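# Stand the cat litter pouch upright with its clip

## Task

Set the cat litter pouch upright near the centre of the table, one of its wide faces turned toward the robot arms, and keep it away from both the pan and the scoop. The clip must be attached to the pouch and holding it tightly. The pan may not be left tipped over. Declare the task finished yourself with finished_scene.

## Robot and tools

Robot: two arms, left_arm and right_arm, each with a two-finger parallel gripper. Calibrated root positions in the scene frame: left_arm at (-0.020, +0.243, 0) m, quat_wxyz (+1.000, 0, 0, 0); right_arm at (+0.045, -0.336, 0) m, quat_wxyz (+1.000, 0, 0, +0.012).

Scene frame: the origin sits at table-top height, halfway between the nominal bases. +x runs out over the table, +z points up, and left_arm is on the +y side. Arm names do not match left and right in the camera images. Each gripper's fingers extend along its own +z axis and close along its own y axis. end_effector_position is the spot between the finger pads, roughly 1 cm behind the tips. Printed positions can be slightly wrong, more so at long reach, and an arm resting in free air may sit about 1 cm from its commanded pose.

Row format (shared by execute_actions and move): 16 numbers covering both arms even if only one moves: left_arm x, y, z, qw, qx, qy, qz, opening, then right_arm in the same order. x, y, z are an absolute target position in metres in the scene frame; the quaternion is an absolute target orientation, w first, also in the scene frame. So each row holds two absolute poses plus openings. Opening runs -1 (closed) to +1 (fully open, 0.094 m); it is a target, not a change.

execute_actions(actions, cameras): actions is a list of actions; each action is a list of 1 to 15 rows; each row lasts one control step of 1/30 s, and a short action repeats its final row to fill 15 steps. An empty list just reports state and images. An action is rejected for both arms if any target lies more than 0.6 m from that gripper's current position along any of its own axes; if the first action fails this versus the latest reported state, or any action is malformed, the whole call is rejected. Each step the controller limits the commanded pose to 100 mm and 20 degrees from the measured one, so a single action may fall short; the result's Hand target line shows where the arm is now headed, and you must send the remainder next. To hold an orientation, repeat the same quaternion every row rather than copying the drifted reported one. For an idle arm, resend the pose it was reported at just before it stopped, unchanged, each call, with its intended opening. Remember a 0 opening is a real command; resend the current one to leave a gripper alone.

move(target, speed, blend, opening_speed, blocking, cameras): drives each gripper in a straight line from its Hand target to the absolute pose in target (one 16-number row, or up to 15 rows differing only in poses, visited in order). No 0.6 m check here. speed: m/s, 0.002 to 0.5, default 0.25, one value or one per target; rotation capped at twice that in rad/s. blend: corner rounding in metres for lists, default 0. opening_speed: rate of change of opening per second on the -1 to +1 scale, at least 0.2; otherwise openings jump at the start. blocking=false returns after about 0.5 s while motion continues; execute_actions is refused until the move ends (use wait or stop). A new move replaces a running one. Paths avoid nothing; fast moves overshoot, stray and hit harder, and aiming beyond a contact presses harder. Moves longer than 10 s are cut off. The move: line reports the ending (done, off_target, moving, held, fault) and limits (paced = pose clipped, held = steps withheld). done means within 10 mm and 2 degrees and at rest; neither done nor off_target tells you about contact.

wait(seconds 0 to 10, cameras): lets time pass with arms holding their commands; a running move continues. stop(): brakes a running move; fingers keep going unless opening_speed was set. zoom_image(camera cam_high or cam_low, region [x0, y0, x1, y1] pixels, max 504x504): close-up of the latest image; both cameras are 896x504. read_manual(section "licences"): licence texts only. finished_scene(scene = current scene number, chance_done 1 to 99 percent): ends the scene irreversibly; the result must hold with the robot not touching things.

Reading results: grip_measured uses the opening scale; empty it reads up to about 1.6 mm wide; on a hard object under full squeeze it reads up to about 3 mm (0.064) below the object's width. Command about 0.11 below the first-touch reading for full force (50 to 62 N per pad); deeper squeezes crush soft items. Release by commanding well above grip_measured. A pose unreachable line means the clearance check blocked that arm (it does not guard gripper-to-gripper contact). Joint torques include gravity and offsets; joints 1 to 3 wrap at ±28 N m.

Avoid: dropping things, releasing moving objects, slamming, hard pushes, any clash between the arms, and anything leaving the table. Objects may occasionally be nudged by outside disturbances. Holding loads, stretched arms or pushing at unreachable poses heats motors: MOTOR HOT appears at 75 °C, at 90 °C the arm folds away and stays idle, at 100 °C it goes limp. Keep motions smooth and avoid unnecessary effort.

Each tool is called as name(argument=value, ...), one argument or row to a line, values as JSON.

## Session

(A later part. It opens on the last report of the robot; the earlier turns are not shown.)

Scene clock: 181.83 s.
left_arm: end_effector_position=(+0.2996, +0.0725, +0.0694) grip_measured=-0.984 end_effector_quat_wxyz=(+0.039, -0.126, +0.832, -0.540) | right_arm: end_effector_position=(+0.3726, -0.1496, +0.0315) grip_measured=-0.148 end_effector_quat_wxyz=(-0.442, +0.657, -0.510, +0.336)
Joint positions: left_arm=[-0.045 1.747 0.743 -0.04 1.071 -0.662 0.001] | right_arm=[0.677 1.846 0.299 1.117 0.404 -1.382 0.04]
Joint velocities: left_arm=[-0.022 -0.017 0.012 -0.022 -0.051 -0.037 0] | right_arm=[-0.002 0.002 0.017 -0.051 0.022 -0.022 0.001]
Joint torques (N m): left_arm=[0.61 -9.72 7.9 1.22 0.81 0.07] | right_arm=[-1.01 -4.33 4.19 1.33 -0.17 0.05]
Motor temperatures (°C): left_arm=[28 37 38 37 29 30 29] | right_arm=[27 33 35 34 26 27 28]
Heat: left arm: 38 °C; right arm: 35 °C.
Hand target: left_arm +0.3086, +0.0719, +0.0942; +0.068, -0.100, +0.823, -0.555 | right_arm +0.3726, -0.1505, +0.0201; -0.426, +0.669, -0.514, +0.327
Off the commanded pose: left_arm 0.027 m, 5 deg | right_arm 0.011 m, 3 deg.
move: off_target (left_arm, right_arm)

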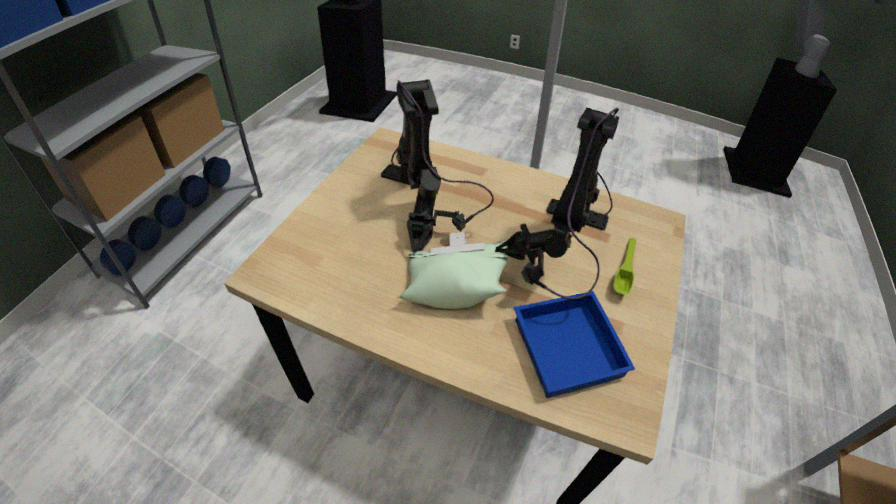

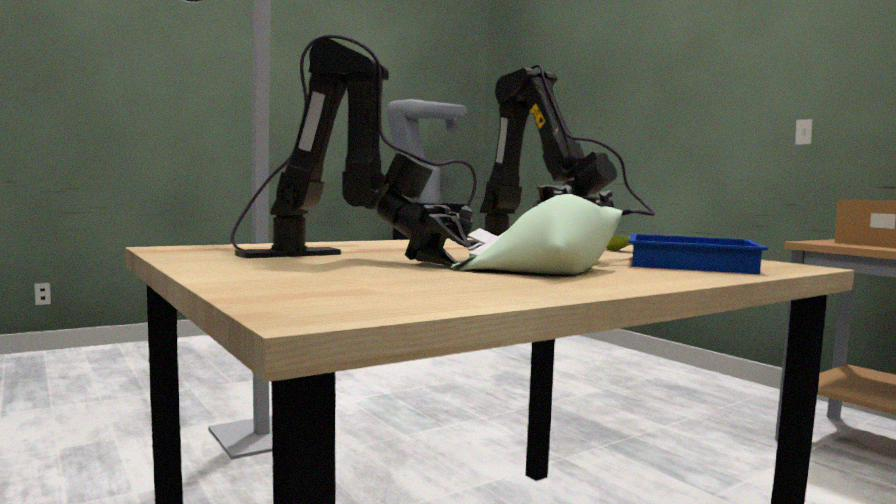

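move(
  target=[0.309, 0.072, 0.095, 0.06815, -0.10104, 0.82286, -0.55502, -1.0, 0.373, -0.150, 0.022, 0.42627, -0.66911, 0.51342, -0.32709, -0.6],
  speed=0.03,
  opening_speed=0.4,
  cameras=["cam_low", "cam_high"],
)

zoom_image(
  camera="cam_high",
  region=[390, 230, 440, 270],
)

zoom_image(
  camera="cam_low",
  region=[430, 230, 490, 280],
)

Scene clock: 185.30 s.
left_arm: end_effector_position=(+0.2996, +0.0725, +0.0693) grip_measured=-0.984 end_effector_quat_wxyz=(+0.039, -0.126, +0.832, -0.540) | right_arm: end_effector_position=(+0.3689, -0.1512, +0.0225) grip_measured=-0.598 end_effector_quat_wxyz=(-0.426, +0.670, -0.511, +0.330)
Joint positions: left_arm=[-0.045 1.747 0.743 -0.04 1.071 -0.662 0.001] | right_arm=[0.677 1.846 0.299 1.075 0.397 -1.383 0.019]
Joint velocities: left_arm=[-0.012 0.007 -0.002 -0.081 0.037 0.051 0.001] | right_arm=[-0.002 0.002 -0.017 -0.037 0.051 0.081 0]
Joint torques (N m): left_arm=[0.58 -9.77 7.84 1.16 0.79 0.09] | right_arm=[-0.94 -5.18 4.46 1.58 -0.03 0.05]
Motor temperatures (°C): left_arm=[28 38 38 37 29 30 29] | right_arm=[27 33 34 34 26 27 28]
Heat: left arm: 38 °C; right arm: 34 °C.
Hand target: left_arm +0.3086, +0.0719, +0.0942; +0.068, -0.100, +0.823, -0.555 | right_arm +0.3730, -0.1500, +0.0221; -0.426, +0.669, -0.514, +0.327
Off the commanded pose: left_arm 0.027 m, 5 deg | right_arm 0.004 m, 0 deg.
move: off_target (left_arm)

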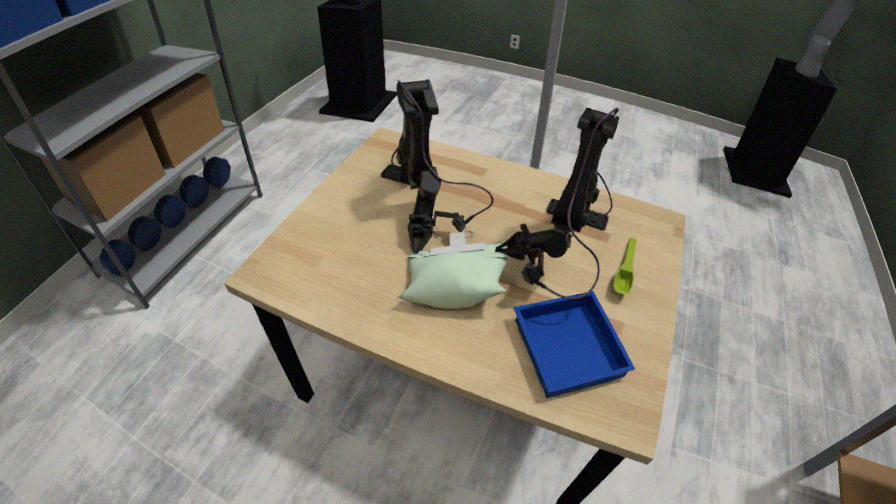

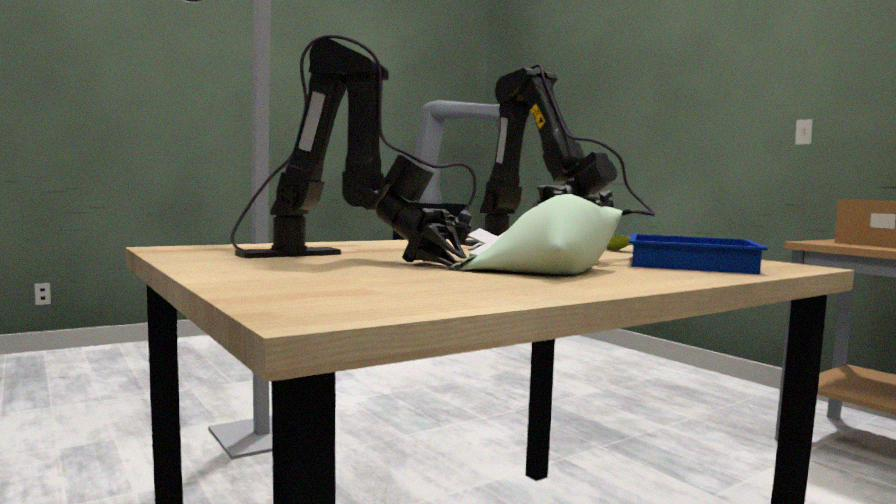

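Scaled by 10.080.

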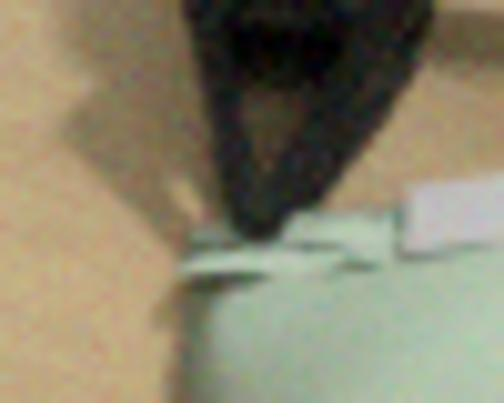

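Scaled by 8.400.

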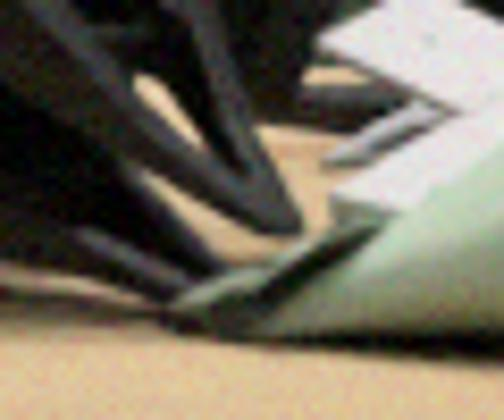

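zoom_image(
  camera="cam_high",
  region=[400, 236, 430, 261],
)

zoom_image(
  camera="cam_low",
  region=[445, 240, 480, 275],
)

Scaled by 16.800.

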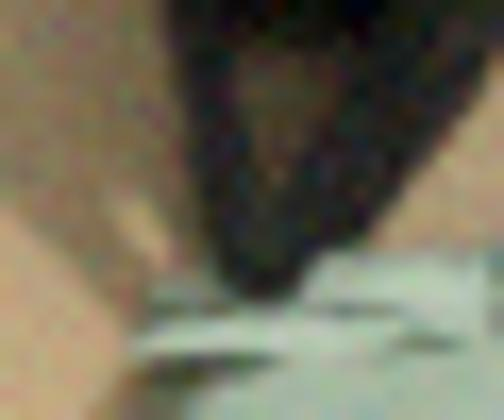

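Scaled by 14.400.

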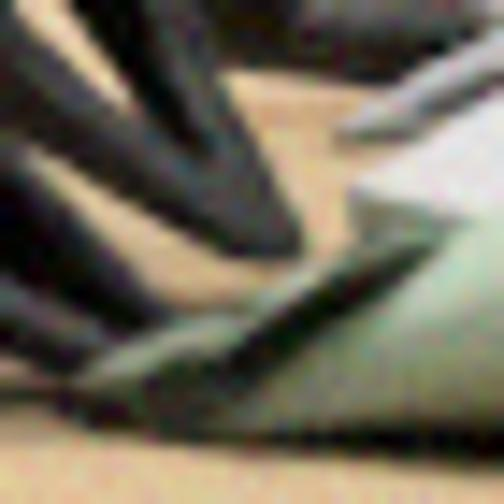

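move(
  target=[0.309, 0.072, 0.095, 0.06815, -0.10104, 0.82286, -0.55502, -1.0, 0.373, -0.150, 0.022, 0.42627, -0.66911, 0.51342, -0.32709, -0.15],
  speed=0.03,
  opening_speed=0.5,
  cameras=[],
)

move(
  target=[0.309, 0.072, 0.095, 0.06815, -0.10104, 0.82286, -0.55502, -1.0, 0.320, -0.165, 0.030, 0.42627, -0.66911, 0.51342, -0.32709, -0.15],
  speed=0.05,
  cameras=["cam_low", "cam_high"],
)

zoom_image(
  camera="cam_high",
  region=[395, 230, 445, 270],
)

zoom_image(
  camera="cam_low",
  region=[430, 230, 490, 280],
)

Scene clock: 188.63 s.
left_arm: end_effector_position=(+0.2996, +0.0725, +0.0693) grip_measured=-0.984 end_effector_quat_wxyz=(+0.039, -0.126, +0.832, -0.540) | right_arm: end_effector_position=(+0.3728, -0.1479, +0.0310) grip_measured=-0.153 end_effector_quat_wxyz=(-0.442, +0.660, -0.508, +0.334)
Joint positions: left_arm=[-0.045 1.747 0.743 -0.04 1.071 -0.662 0.001] | right_arm=[0.677 1.846 0.304 1.109 0.397 -1.384 0.04]
Joint velocities: left_arm=[0.002 0.002 0.002 -0.007 -0.066 -0.007 0] | right_arm=[-0.012 0.012 -0.002 0.051 -0.007 -0.007 -0.001]
Joint torques (N m): left_arm=[0.58 -9.61 7.8 1.2 0.8 0.07] | right_arm=[-0.98 -5.29 3.82 1.27 -0.06 -0.01]
Motor temperatures (°C): left_arm=[28 38 38 36 29 30 29] | right_arm=[27 34 34 35 26 27 28]
Heat: left arm: 38 °C; right arm: 35 °C.
Hand target: left_arm +0.3086, +0.0719, +0.0942; +0.068, -0.100, +0.823, -0.555 | right_arm +0.3727, -0.1503, +0.0222; -0.427, +0.669, -0.513, +0.327
Off the commanded pose: left_arm 0.027 m, 5 deg | right_arm 0.009 m, 2 deg.
move: off_target (left_arm)
No camera images: "cameras" was empty.

Scene clock: 190.30 s.
left_arm: end_effector_position=(+0.2996, +0.0725, +0.0693) grip_measured=-0.984 end_effector_quat_wxyz=(+0.039, -0.126, +0.832, -0.540) | right_arm: end_effector_position=(+0.3234, -0.1619, +0.0308) grip_measured=-0.152 end_effector_quat_wxyz=(-0.428, +0.670, -0.510, +0.329)
Joint positions: left_arm=[-0.045 1.747 0.743 -0.04 1.071 -0.662 0.001] | right_arm=[0.793 1.679 0.146 1.039 0.497 -1.325 0.04]
Joint velocities: left_arm=[-0.017 -0.002 -0.012 -0.095 -0.037 -0.081 0] | right_arm=[-0.002 0.002 -0.022 0.037 -0.066 -0.051 0.001]
Joint torques (N m): left_arm=[0.55 -9.84 7.97 1.23 0.8 0.06] | right_arm=[0.9 -5.86 2.41 1.47 0.17 0.18]
Motor temperatures (°C): left_arm=[28 39 38 36 29 30 29] | right_arm=[27 34 34 35 26 27 28]
Heat: left arm: 39 °C; right arm: 35 °C.
Hand target: left_arm +0.3086, +0.0719, +0.0942; +0.068, -0.100, +0.823, -0.555 | right_arm +0.3196, -0.1636, +0.0298; -0.426, +0.669, -0.514, +0.326
Off the commanded pose: left_arm 0.027 m, 5 deg | right_arm 0.005 m, 1 deg.
move: off_target (left_arm)

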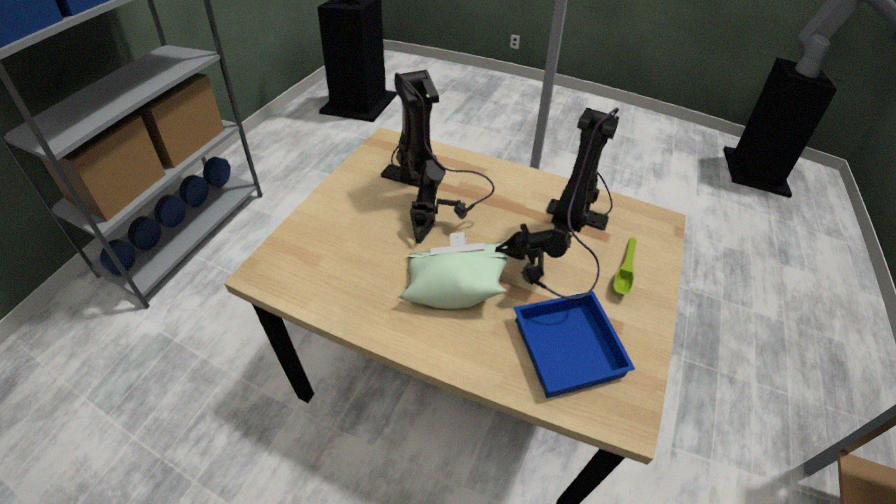

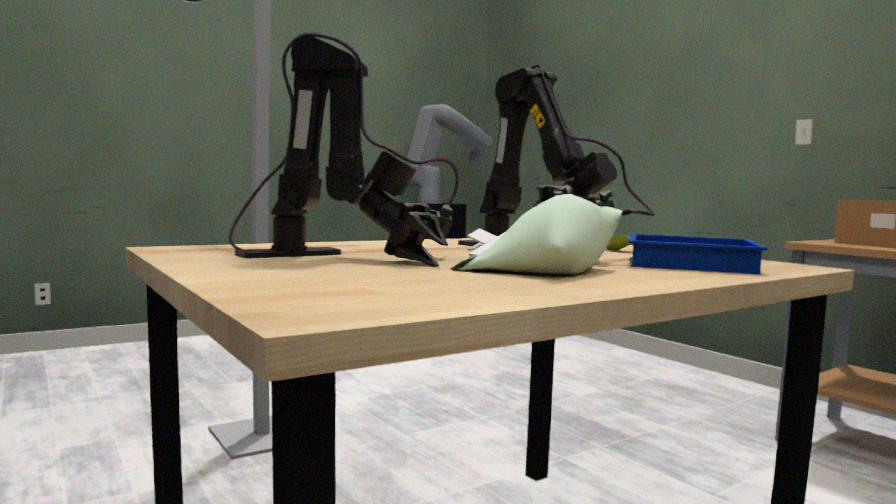

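Scaled by 10.080.

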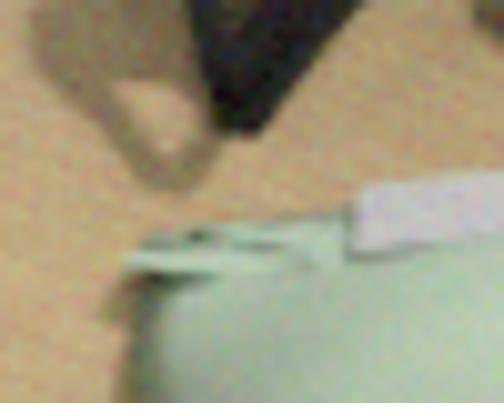

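Scaled by 8.400.

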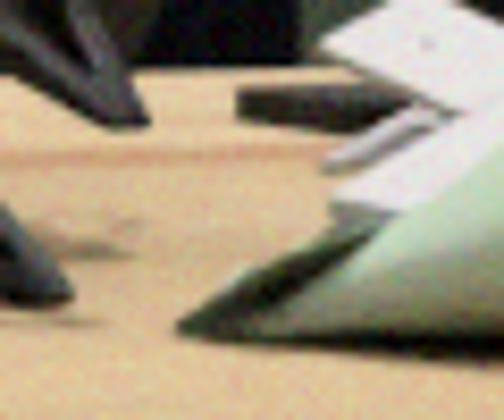

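execute_actions(
  actions=[],
)

Scene clock: 191.03 s.
left_arm: end_effector_position=(+0.2996, +0.0725, +0.0693) grip_measured=-0.984 end_effector_quat_wxyz=(+0.039, -0.126, +0.832, -0.540) | right_arm: end_effector_position=(+0.3234, -0.1621, +0.0308) grip_measured=-0.152 end_effector_quat_wxyz=(-0.428, +0.670, -0.510, +0.329)
Joint positions: left_arm=[-0.045 1.747 0.743 -0.04 1.071 -0.662 0.001] | right_arm=[0.793 1.679 0.146 1.039 0.497 -1.324 0.04]
Joint velocities: left_arm=[0.012 -0.002 -0.017 -0.007 0.007 -0.022 0] | right_arm=[-0.022 -0.002 -0.012 -0.037 -0.022 -0.037 0]
Joint torques (N m): left_arm=[0.39 -9.59 7.9 1.26 0.83 0.1] | right_arm=[0.83 -5.55 2.3 1.53 0.21 0.17]
Motor temperatures (°C): left_arm=[28 39 38 36 29 30 30] | right_arm=[27 34 34 35 26 27 28]
Heat: left arm: 39 °C; right arm: 35 °C.
Hand target: left_arm +0.3086, +0.0719, +0.0942; +0.068, -0.100, +0.823, -0.555 | right_arm +0.3196, -0.1637, +0.0298; -0.426, +0.669, -0.514, +0.326
Tool commands: left_gripper/opening=-1.0 right_gripper/opening=-0.15
Off the commanded pose: left_arm 0.027 m, 5 deg | right_arm 0.005 m, 0 deg.

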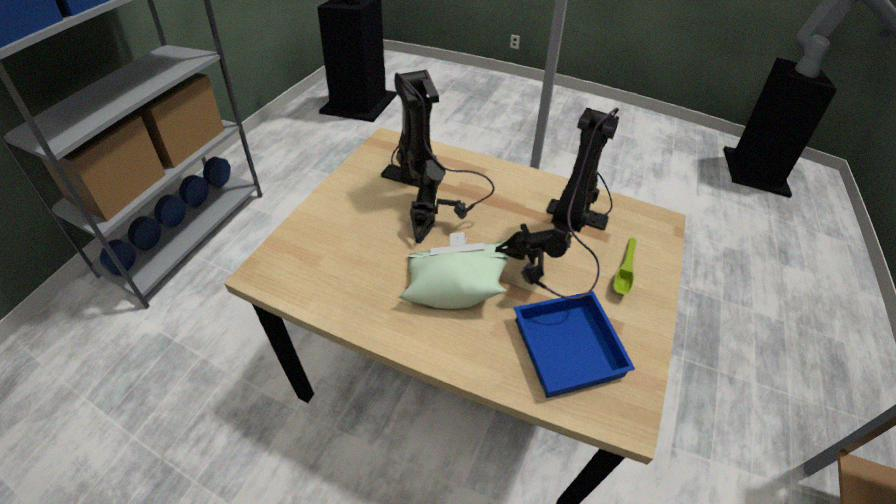

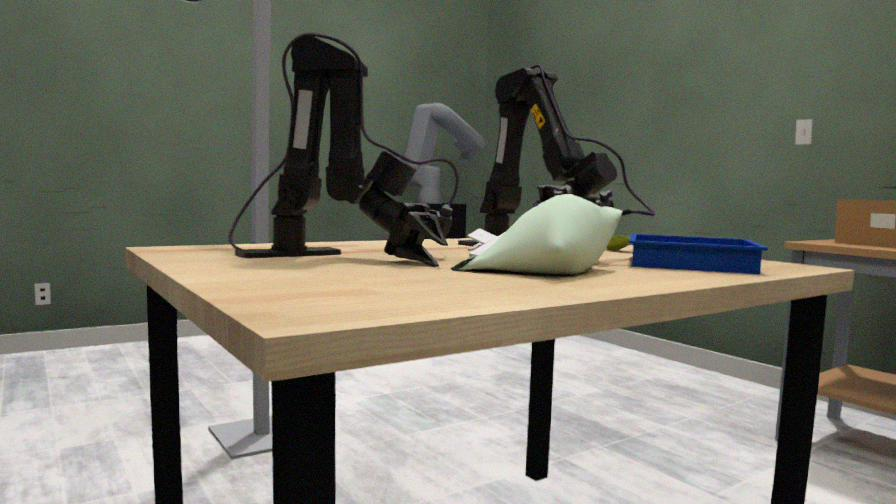

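zoom_image(
  camera="cam_high",
  region=[380, 200, 580, 320],
)

zoom_image(
  camera="cam_low",
  region=[380, 180, 660, 290],
)

Scaled by 2.520.

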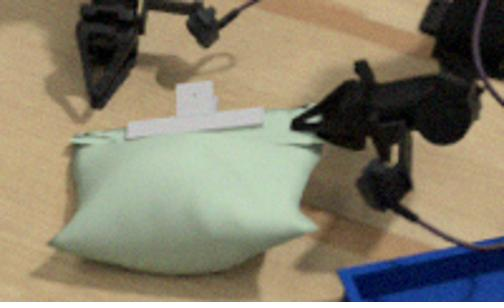

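Scaled by 1.800.

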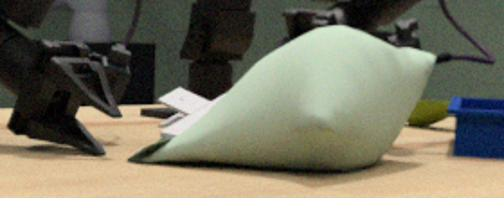

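zoom_image(
  camera="cam_low",
  region=[430, 220, 530, 280],
)

zoom_image(
  camera="cam_high",
  region=[400, 225, 520, 275],
)

Scaled by 5.040.

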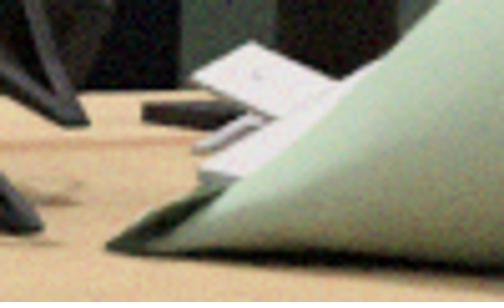

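Scaled by 4.200.

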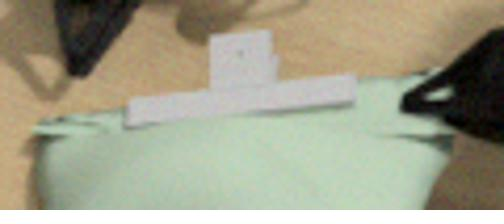

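move(
  target=[0.309, 0.072, 0.062, 0.06815, -0.10104, 0.82286, -0.55502, -1, 0.320, -0.165, 0.034, 0.42627, -0.66911, 0.51342, -0.32709, -0.15],
  speed=0.03,
)

zoom_image(
  camera="cam_low",
  region=[400, 190, 660, 280],
)

zoom_image(
  camera="cam_high",
  region=[390, 220, 530, 300],
)

Scene clock: 194.30 s.
left_arm: end_effector_position=(+0.2983, +0.0708, +0.0575) grip_measured=-0.984 end_effector_quat_wxyz=(+0.037, -0.119, +0.828, -0.547) | right_arm: end_effector_position=(+0.3229, -0.1627, +0.0346) grip_measured=-0.152 end_effector_quat_wxyz=(-0.428, +0.670, -0.510, +0.329)
Joint positions: left_arm=[-0.045 1.797 0.724 0.029 1.092 -0.656 0.001] | right_arm=[0.793 1.639 0.146 0.999 0.497 -1.324 0.04]
Joint velocities: left_arm=[-0.017 0.012 0.007 -0.007 0.007 -0.007 0] | right_arm=[0.007 -0.002 0.002 0.007 0.022 -0.007 0]
Joint torques (N m): left_arm=[0.65 -5.78 5.33 1.92 0.53 0.11] | right_arm=[0.2 -5.42 2.58 1.46 0.14 0.07]
Motor temperatures (°C): left_arm=[28 38 38 36 29 30 30] | right_arm=[27 34 34 35 26 27 28]
Heat: left arm: 38 °C; right arm: 35 °C.
Hand target: left_arm +0.3084, +0.0722, +0.0621; +0.066, -0.100, +0.824, -0.554 | right_arm +0.3200, -0.1649, +0.0341; -0.426, +0.669, -0.513, +0.327
Off the commanded pose: left_arm 0.012 m, 4 deg | right_arm 0.004 m, 0 deg.
move: off_target (left_arm)

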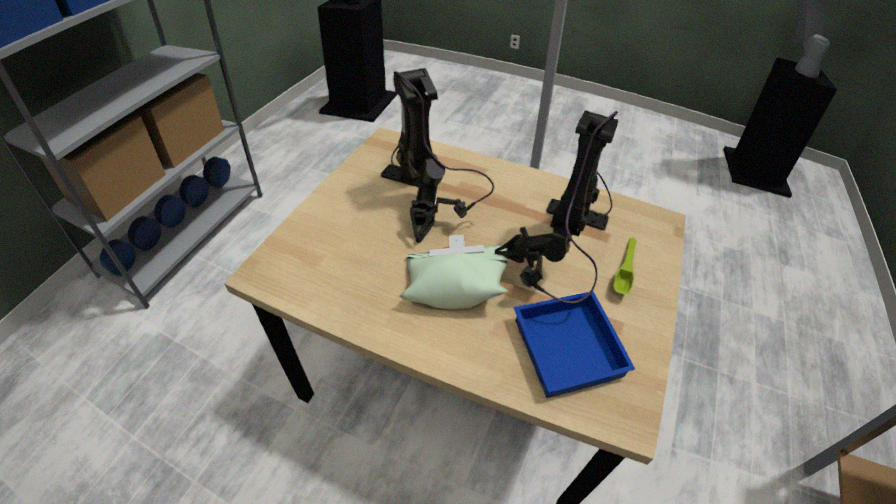

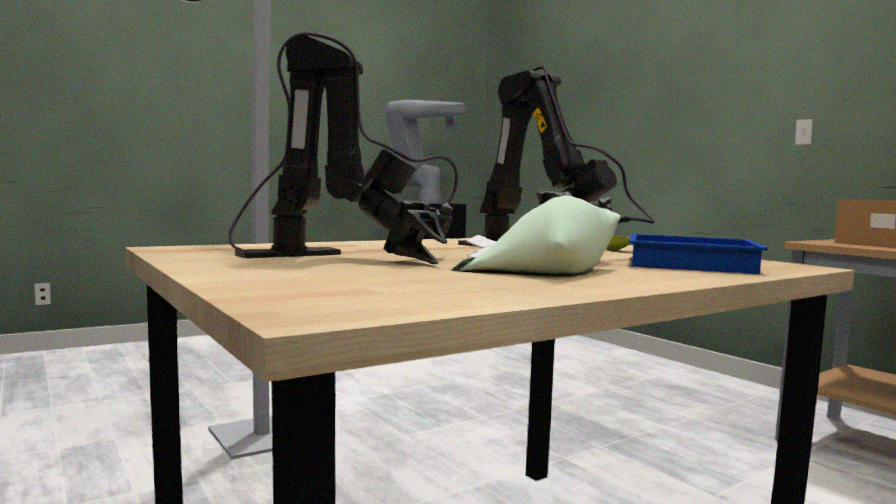

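Scaled by 1.938.

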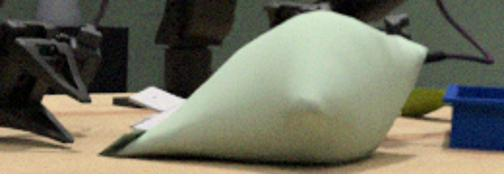

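Scaled by 3.600.

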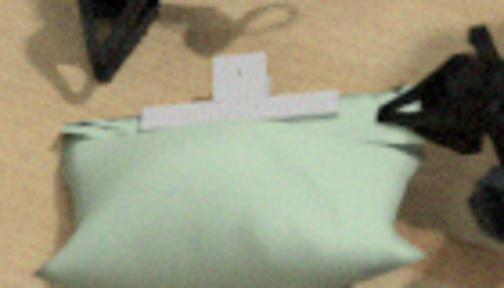

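move(
  target=[0.309, 0.072, 0.045, 0.06815, -0.10104, 0.82286, -0.55502, -1, 0.320, -0.165, 0.034, 0.42627, -0.66911, 0.51342, -0.32709, -0.15],
  speed=0.03,
)

zoom_image(
  camera="cam_low",
  region=[440, 240, 500, 280],
)

zoom_image(
  camera="cam_high",
  region=[400, 235, 450, 270],
)

Scene clock: 196.03 s.
left_arm: end_effector_position=(+0.2956, +0.0696, +0.0429) grip_measured=-0.984 end_effector_quat_wxyz=(+0.032, -0.116, +0.825, -0.552) | right_arm: end_effector_position=(+0.3229, -0.1627, +0.0346) grip_measured=-0.152 end_effector_quat_wxyz=(-0.428, +0.670, -0.510, +0.329)
Joint positions: left_arm=[-0.045 1.854 0.703 0.1 1.108 -0.652 0.001] | right_arm=[0.793 1.639 0.146 0.999 0.497 -1.324 0.04]
Joint velocities: left_arm=[0.002 0.002 0.002 -0.022 0.037 -0.037 0] | right_arm=[-0.007 0.002 -0.002 0.037 0.022 0.007 0]
Joint torques (N m): left_arm=[0.75 -5.64 5.24 1.94 0.36 0.01] | right_arm=[0.23 -5.22 2.69 1.48 0.11 0.11]
Motor temperatures (°C): left_arm=[28 38 38 37 29 30 30] | right_arm=[27 34 34 35 26 27 28]
Heat: left arm: 38 °C; right arm: 35 °C.
Hand target: left_arm +0.3082, +0.0723, +0.0453; +0.066, -0.100, +0.824, -0.554 | right_arm +0.3201, -0.1649, +0.0340; -0.427, +0.669, -0.513, +0.327
Off the commanded pose: left_arm 0.014 m, 4 deg | right_arm 0.004 m, 0 deg.
move: off_target (left_arm)

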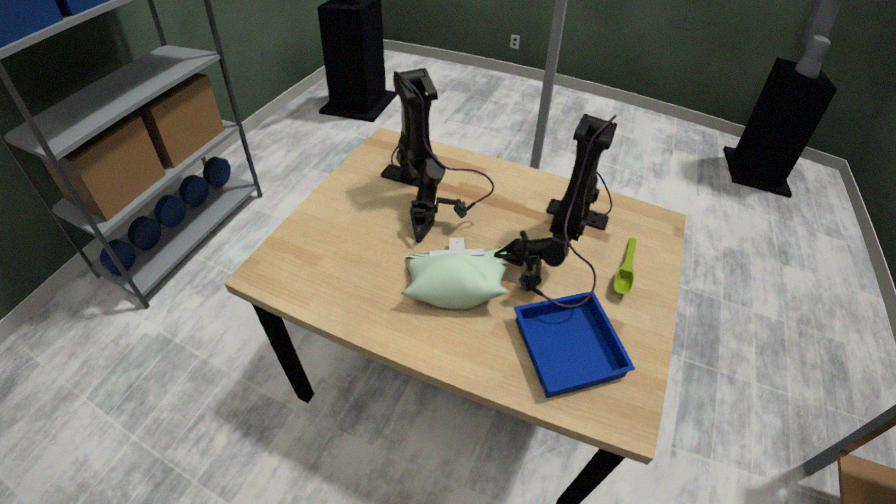

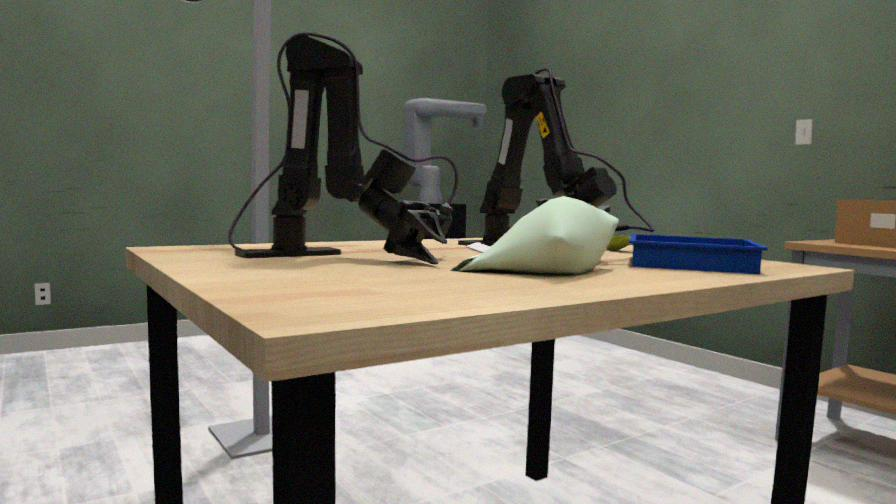

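Scaled by 8.400.

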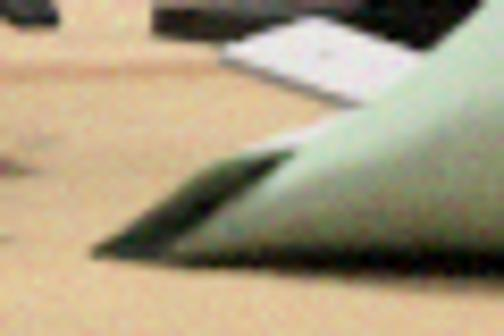

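Scaled by 10.080.

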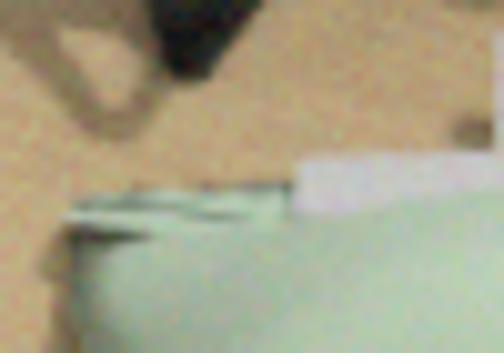

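move(
  target=[
    [0.309, 0.072, 0.045, 0.06815, -0.10104, 0.82286, -0.55502, -1, 0.325, -0.163, 0.028, 0.42627, -0.66911, 0.51342, -0.32709, -0.15],
    [0.309, 0.072, 0.045, 0.06815, -0.10104, 0.82286, -0.55502, -1, 0.352, -0.154, 0.027, 0.42627, -0.66911, 0.51342, -0.32709, -0.15],
  ],
  speed=0.03,
)

zoom_image(
  camera="cam_low",
  region=[420, 220, 500, 280],
)

zoom_image(
  camera="cam_high",
  region=[395, 215, 465, 275],
)

Scene clock: 198.57 s.
left_arm: end_effector_position=(+0.2966, +0.0696, +0.0434) grip_measured=-0.984 end_effector_quat_wxyz=(+0.035, -0.115, +0.825, -0.553) | right_arm: end_effector_position=(+0.3499, -0.1563, +0.0311) grip_measured=-0.152 end_effector_quat_wxyz=(-0.430, +0.665, -0.511, +0.334)
Joint positions: left_arm=[-0.045 1.854 0.703 0.107 1.108 -0.652 0.001] | right_arm=[0.724 1.76 0.23 1.061 0.446 -1.36 0.04]
Joint velocities: left_arm=[0.007 -0.007 0.012 0.037 0.051 -0.168 -0.001] | right_arm=[0.007 0.002 0.002 -0.007 -0.022 0.081 0.001]
Joint torques (N m): left_arm=[0.47 -5.55 5.33 1.91 0.38 0.01] | right_arm=[-0.99 -3.78 4.31 1.51 -0.13 0.02]
Motor temperatures (°C): left_arm=[28 37 38 37 29 30 30] | right_arm=[27 34 34 36 26 27 28]
Heat: left arm: 38 °C; right arm: 36 °C.
Hand target: left_arm +0.3085, +0.0721, +0.0451; +0.066, -0.100, +0.824, -0.554 | right_arm +0.3523, -0.1549, +0.0269; -0.426, +0.669, -0.513, +0.328
Off the commanded pose: left_arm 0.013 m, 4 deg | right_arm 0.005 m, 1 deg.
move: off_target (left_arm)

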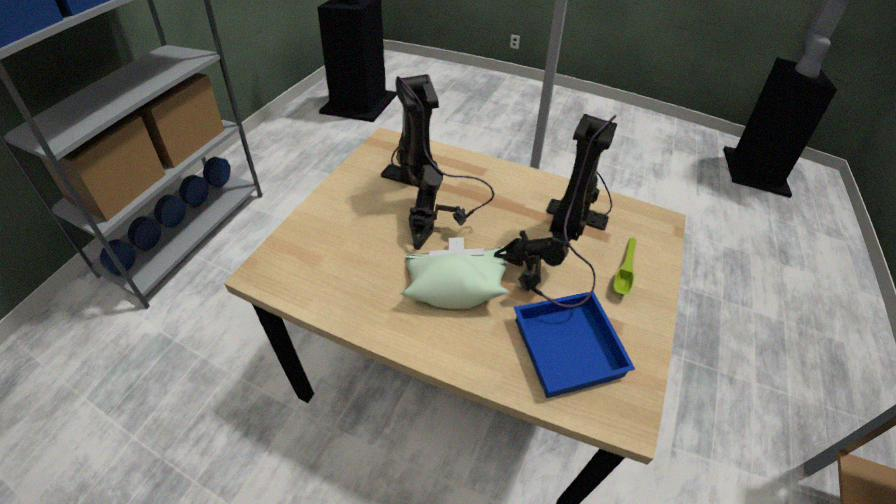

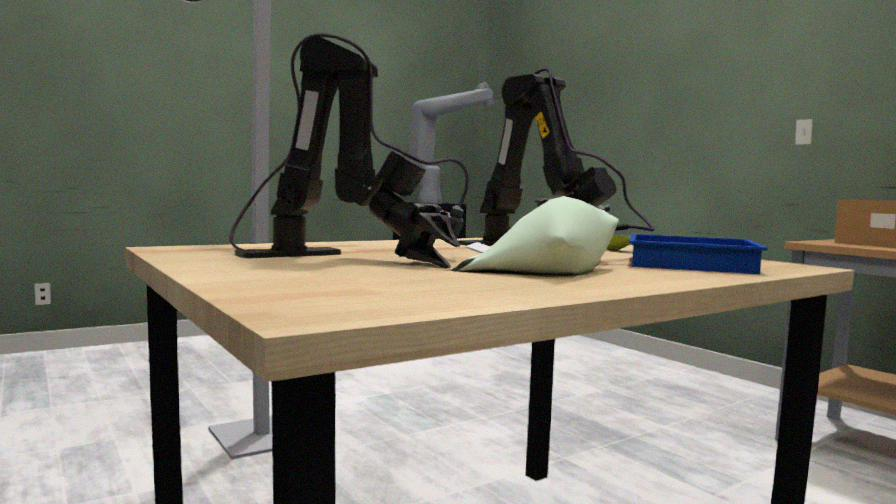

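Scaled by 6.300.

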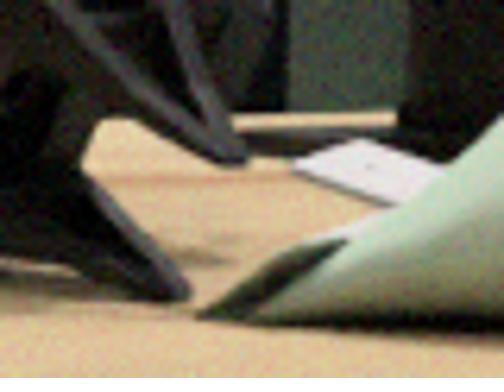

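Scaled by 7.200.

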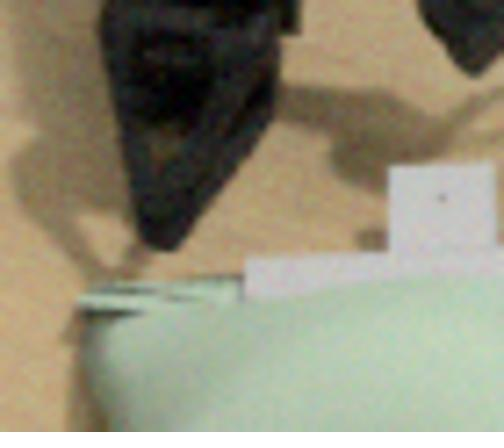

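zoom_image(
  camera="cam_high",
  region=[402, 232, 442, 264],
)

zoom_image(
  camera="cam_low",
  region=[430, 235, 490, 280],
)

Scaled by 12.600.

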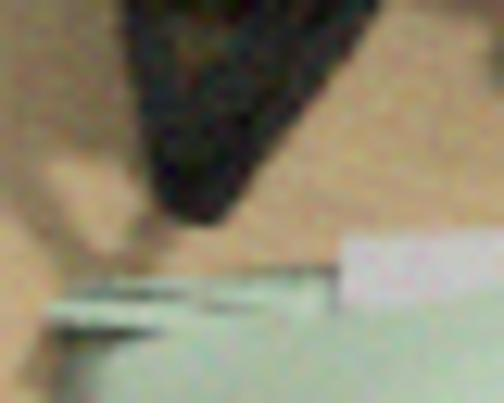

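Scaled by 8.400.

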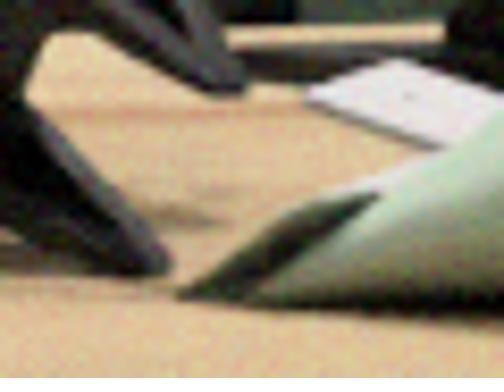

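move(
  target=[0.309, 0.072, 0.045, 0.06815, -0.10104, 0.82286, -0.55502, -1, 0.368, -0.150, 0.027, 0.42627, -0.66911, 0.51342, -0.32709, -0.15],
  speed=0.03,
  cameras=["cam_high", "cam_low"],
)

zoom_image(
  camera="cam_high",
  region=[402, 232, 442, 264],
)

zoom_image(
  camera="cam_low",
  region=[430, 235, 490, 280],
)

Scene clock: 202.63 s.
left_arm: end_effector_position=(+0.2967, +0.0696, +0.0435) grip_measured=-0.984 end_effector_quat_wxyz=(+0.035, -0.114, +0.825, -0.553) | right_arm: end_effector_position=(+0.3652, -0.1515, +0.0317) grip_measured=-0.152 end_effector_quat_wxyz=(-0.432, +0.665, -0.510, +0.333)
Joint positions: left_arm=[-0.045 1.854 0.703 0.108 1.108 -0.652 0.001] | right_arm=[0.69 1.794 0.285 1.05 0.412 -1.377 0.04]
Joint velocities: left_arm=[-0.007 0.017 -0.007 0.022 0.037 0.037 0] | right_arm=[-0.002 0.007 0.007 -0.037 -0.051 -0.007 0.001]
Joint torques (N m): left_arm=[0.59 -5.61 5.22 1.93 0.38 0.09] | right_arm=[-0.8 -4.46 4.64 1.5 -0.08 0.05]
Motor temperatures (°C): left_arm=[28 36 38 37 29 30 30] | right_arm=[27 34 34 36 26 27 28]
Heat: left arm: 38 °C; right arm: 36 °C.
Hand target: left_arm +0.3085, +0.0721, +0.0452; +0.067, -0.100, +0.824, -0.554 | right_arm +0.3680, -0.1505, +0.0272; -0.427, +0.669, -0.513, +0.327
Off the commanded pose: left_arm 0.013 m, 4 deg | right_arm 0.006 m, 1 deg.
move: off_target (left_arm)

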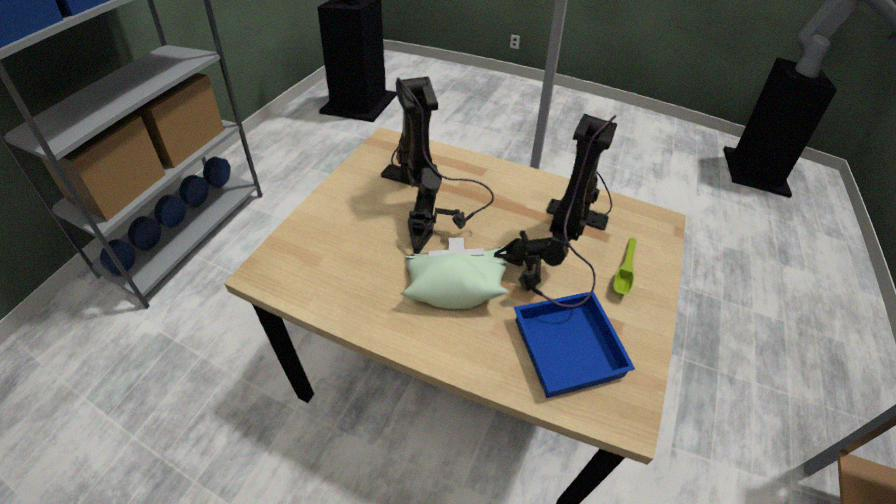

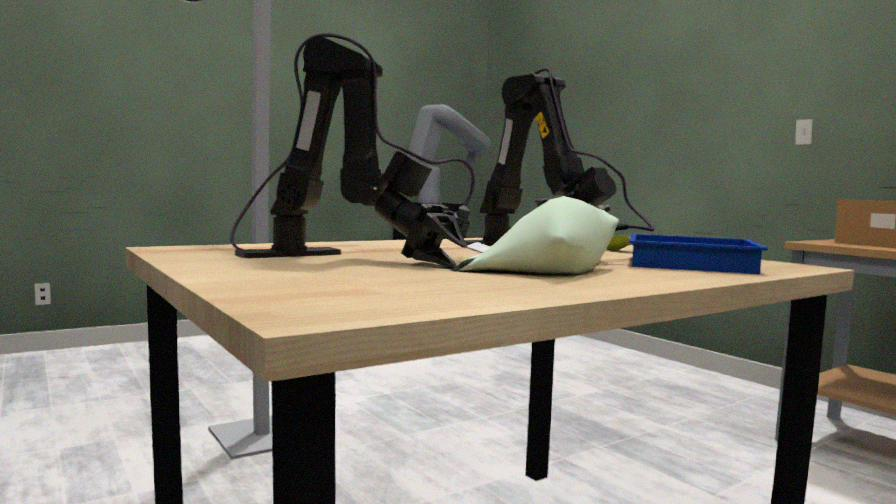

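Scaled by 12.600.

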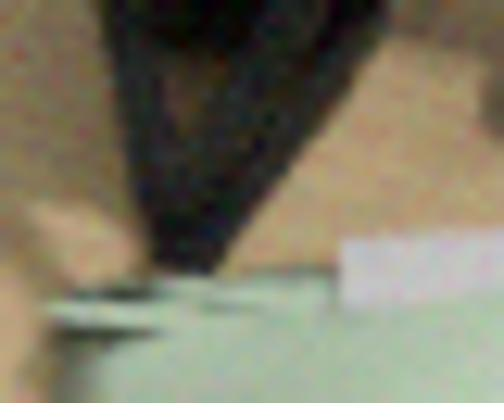

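Scaled by 8.400.

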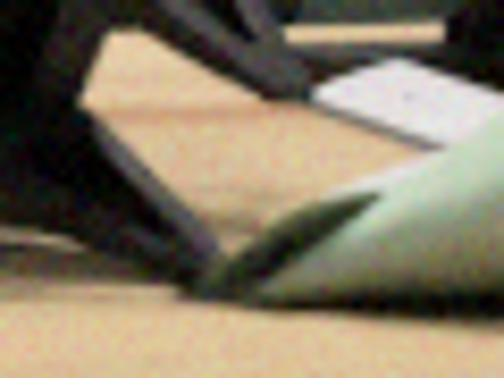

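move(
  target=[0.309, 0.072, 0.045, 0.06815, -0.10104, 0.82286, -0.55502, -1, 0.380, -0.147, 0.026, 0.42627, -0.66911, 0.51342, -0.32709, -0.15],
  speed=0.03,
  cameras=["cam_high", "cam_low"],
)

zoom_image(
  camera="cam_high",
  region=[402, 232, 442, 264],
)

zoom_image(
  camera="cam_low",
  region=[430, 235, 490, 280],
)

Scene clock: 204.77 s.
left_arm: end_effector_position=(+0.3012, +0.0696, +0.0446) grip_measured=-0.984 end_effector_quat_wxyz=(+0.047, -0.108, +0.824, -0.554) | right_arm: end_effector_position=(+0.3758, -0.1498, +0.0316) grip_measured=-0.152 end_effector_quat_wxyz=(-0.432, +0.664, -0.511, +0.335)
Joint positions: left_arm=[-0.045 1.858 0.703 0.144 1.104 -0.658 0.001] | right_arm=[0.669 1.821 0.321 1.048 0.399 -1.389 0.04]
Joint velocities: left_arm=[0.022 -0.022 0.007 0.022 -0.007 -0.022 0.001] | right_arm=[0.007 -0.017 -0.012 -0.051 -0.037 0.066 -0.002]
Joint torques (N m): left_arm=[0.43 -5.83 4.92 1.69 0.41 0.05] | right_arm=[-1.02 -4.23 5.3 1.46 -0.14 0.07]
Motor temperatures (°C): left_arm=[28 36 38 37 29 30 30] | right_arm=[27 34 34 36 26 27 28]
Heat: left arm: 38 °C; right arm: 36 °C.
Hand target: left_arm +0.3088, +0.0720, +0.0448; +0.067, -0.100, +0.823, -0.555 | right_arm +0.3798, -0.1475, +0.0260; -0.426, +0.669, -0.513, +0.327
Off the commanded pose: left_arm 0.008 m, 3 deg | right_arm 0.008 m, 1 deg.
move: off_target (left_arm)

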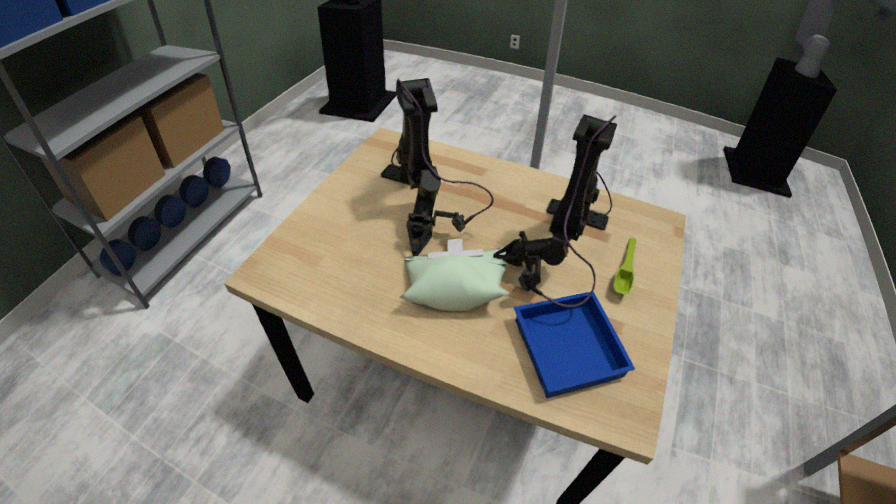

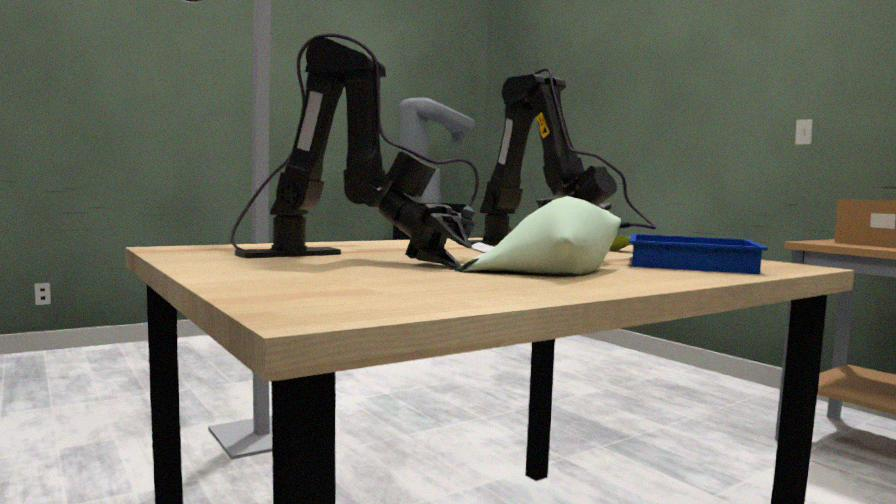

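Scaled by 12.600.

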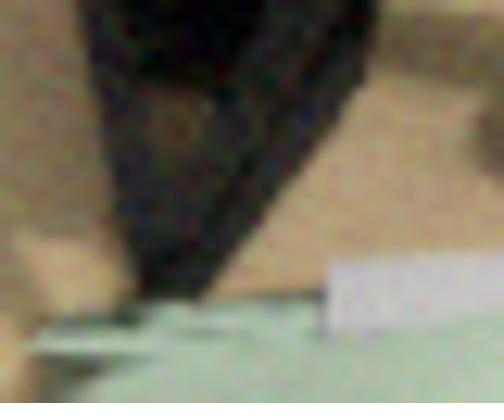

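Scaled by 8.400.

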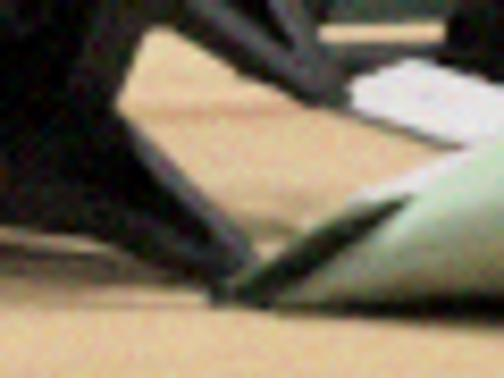

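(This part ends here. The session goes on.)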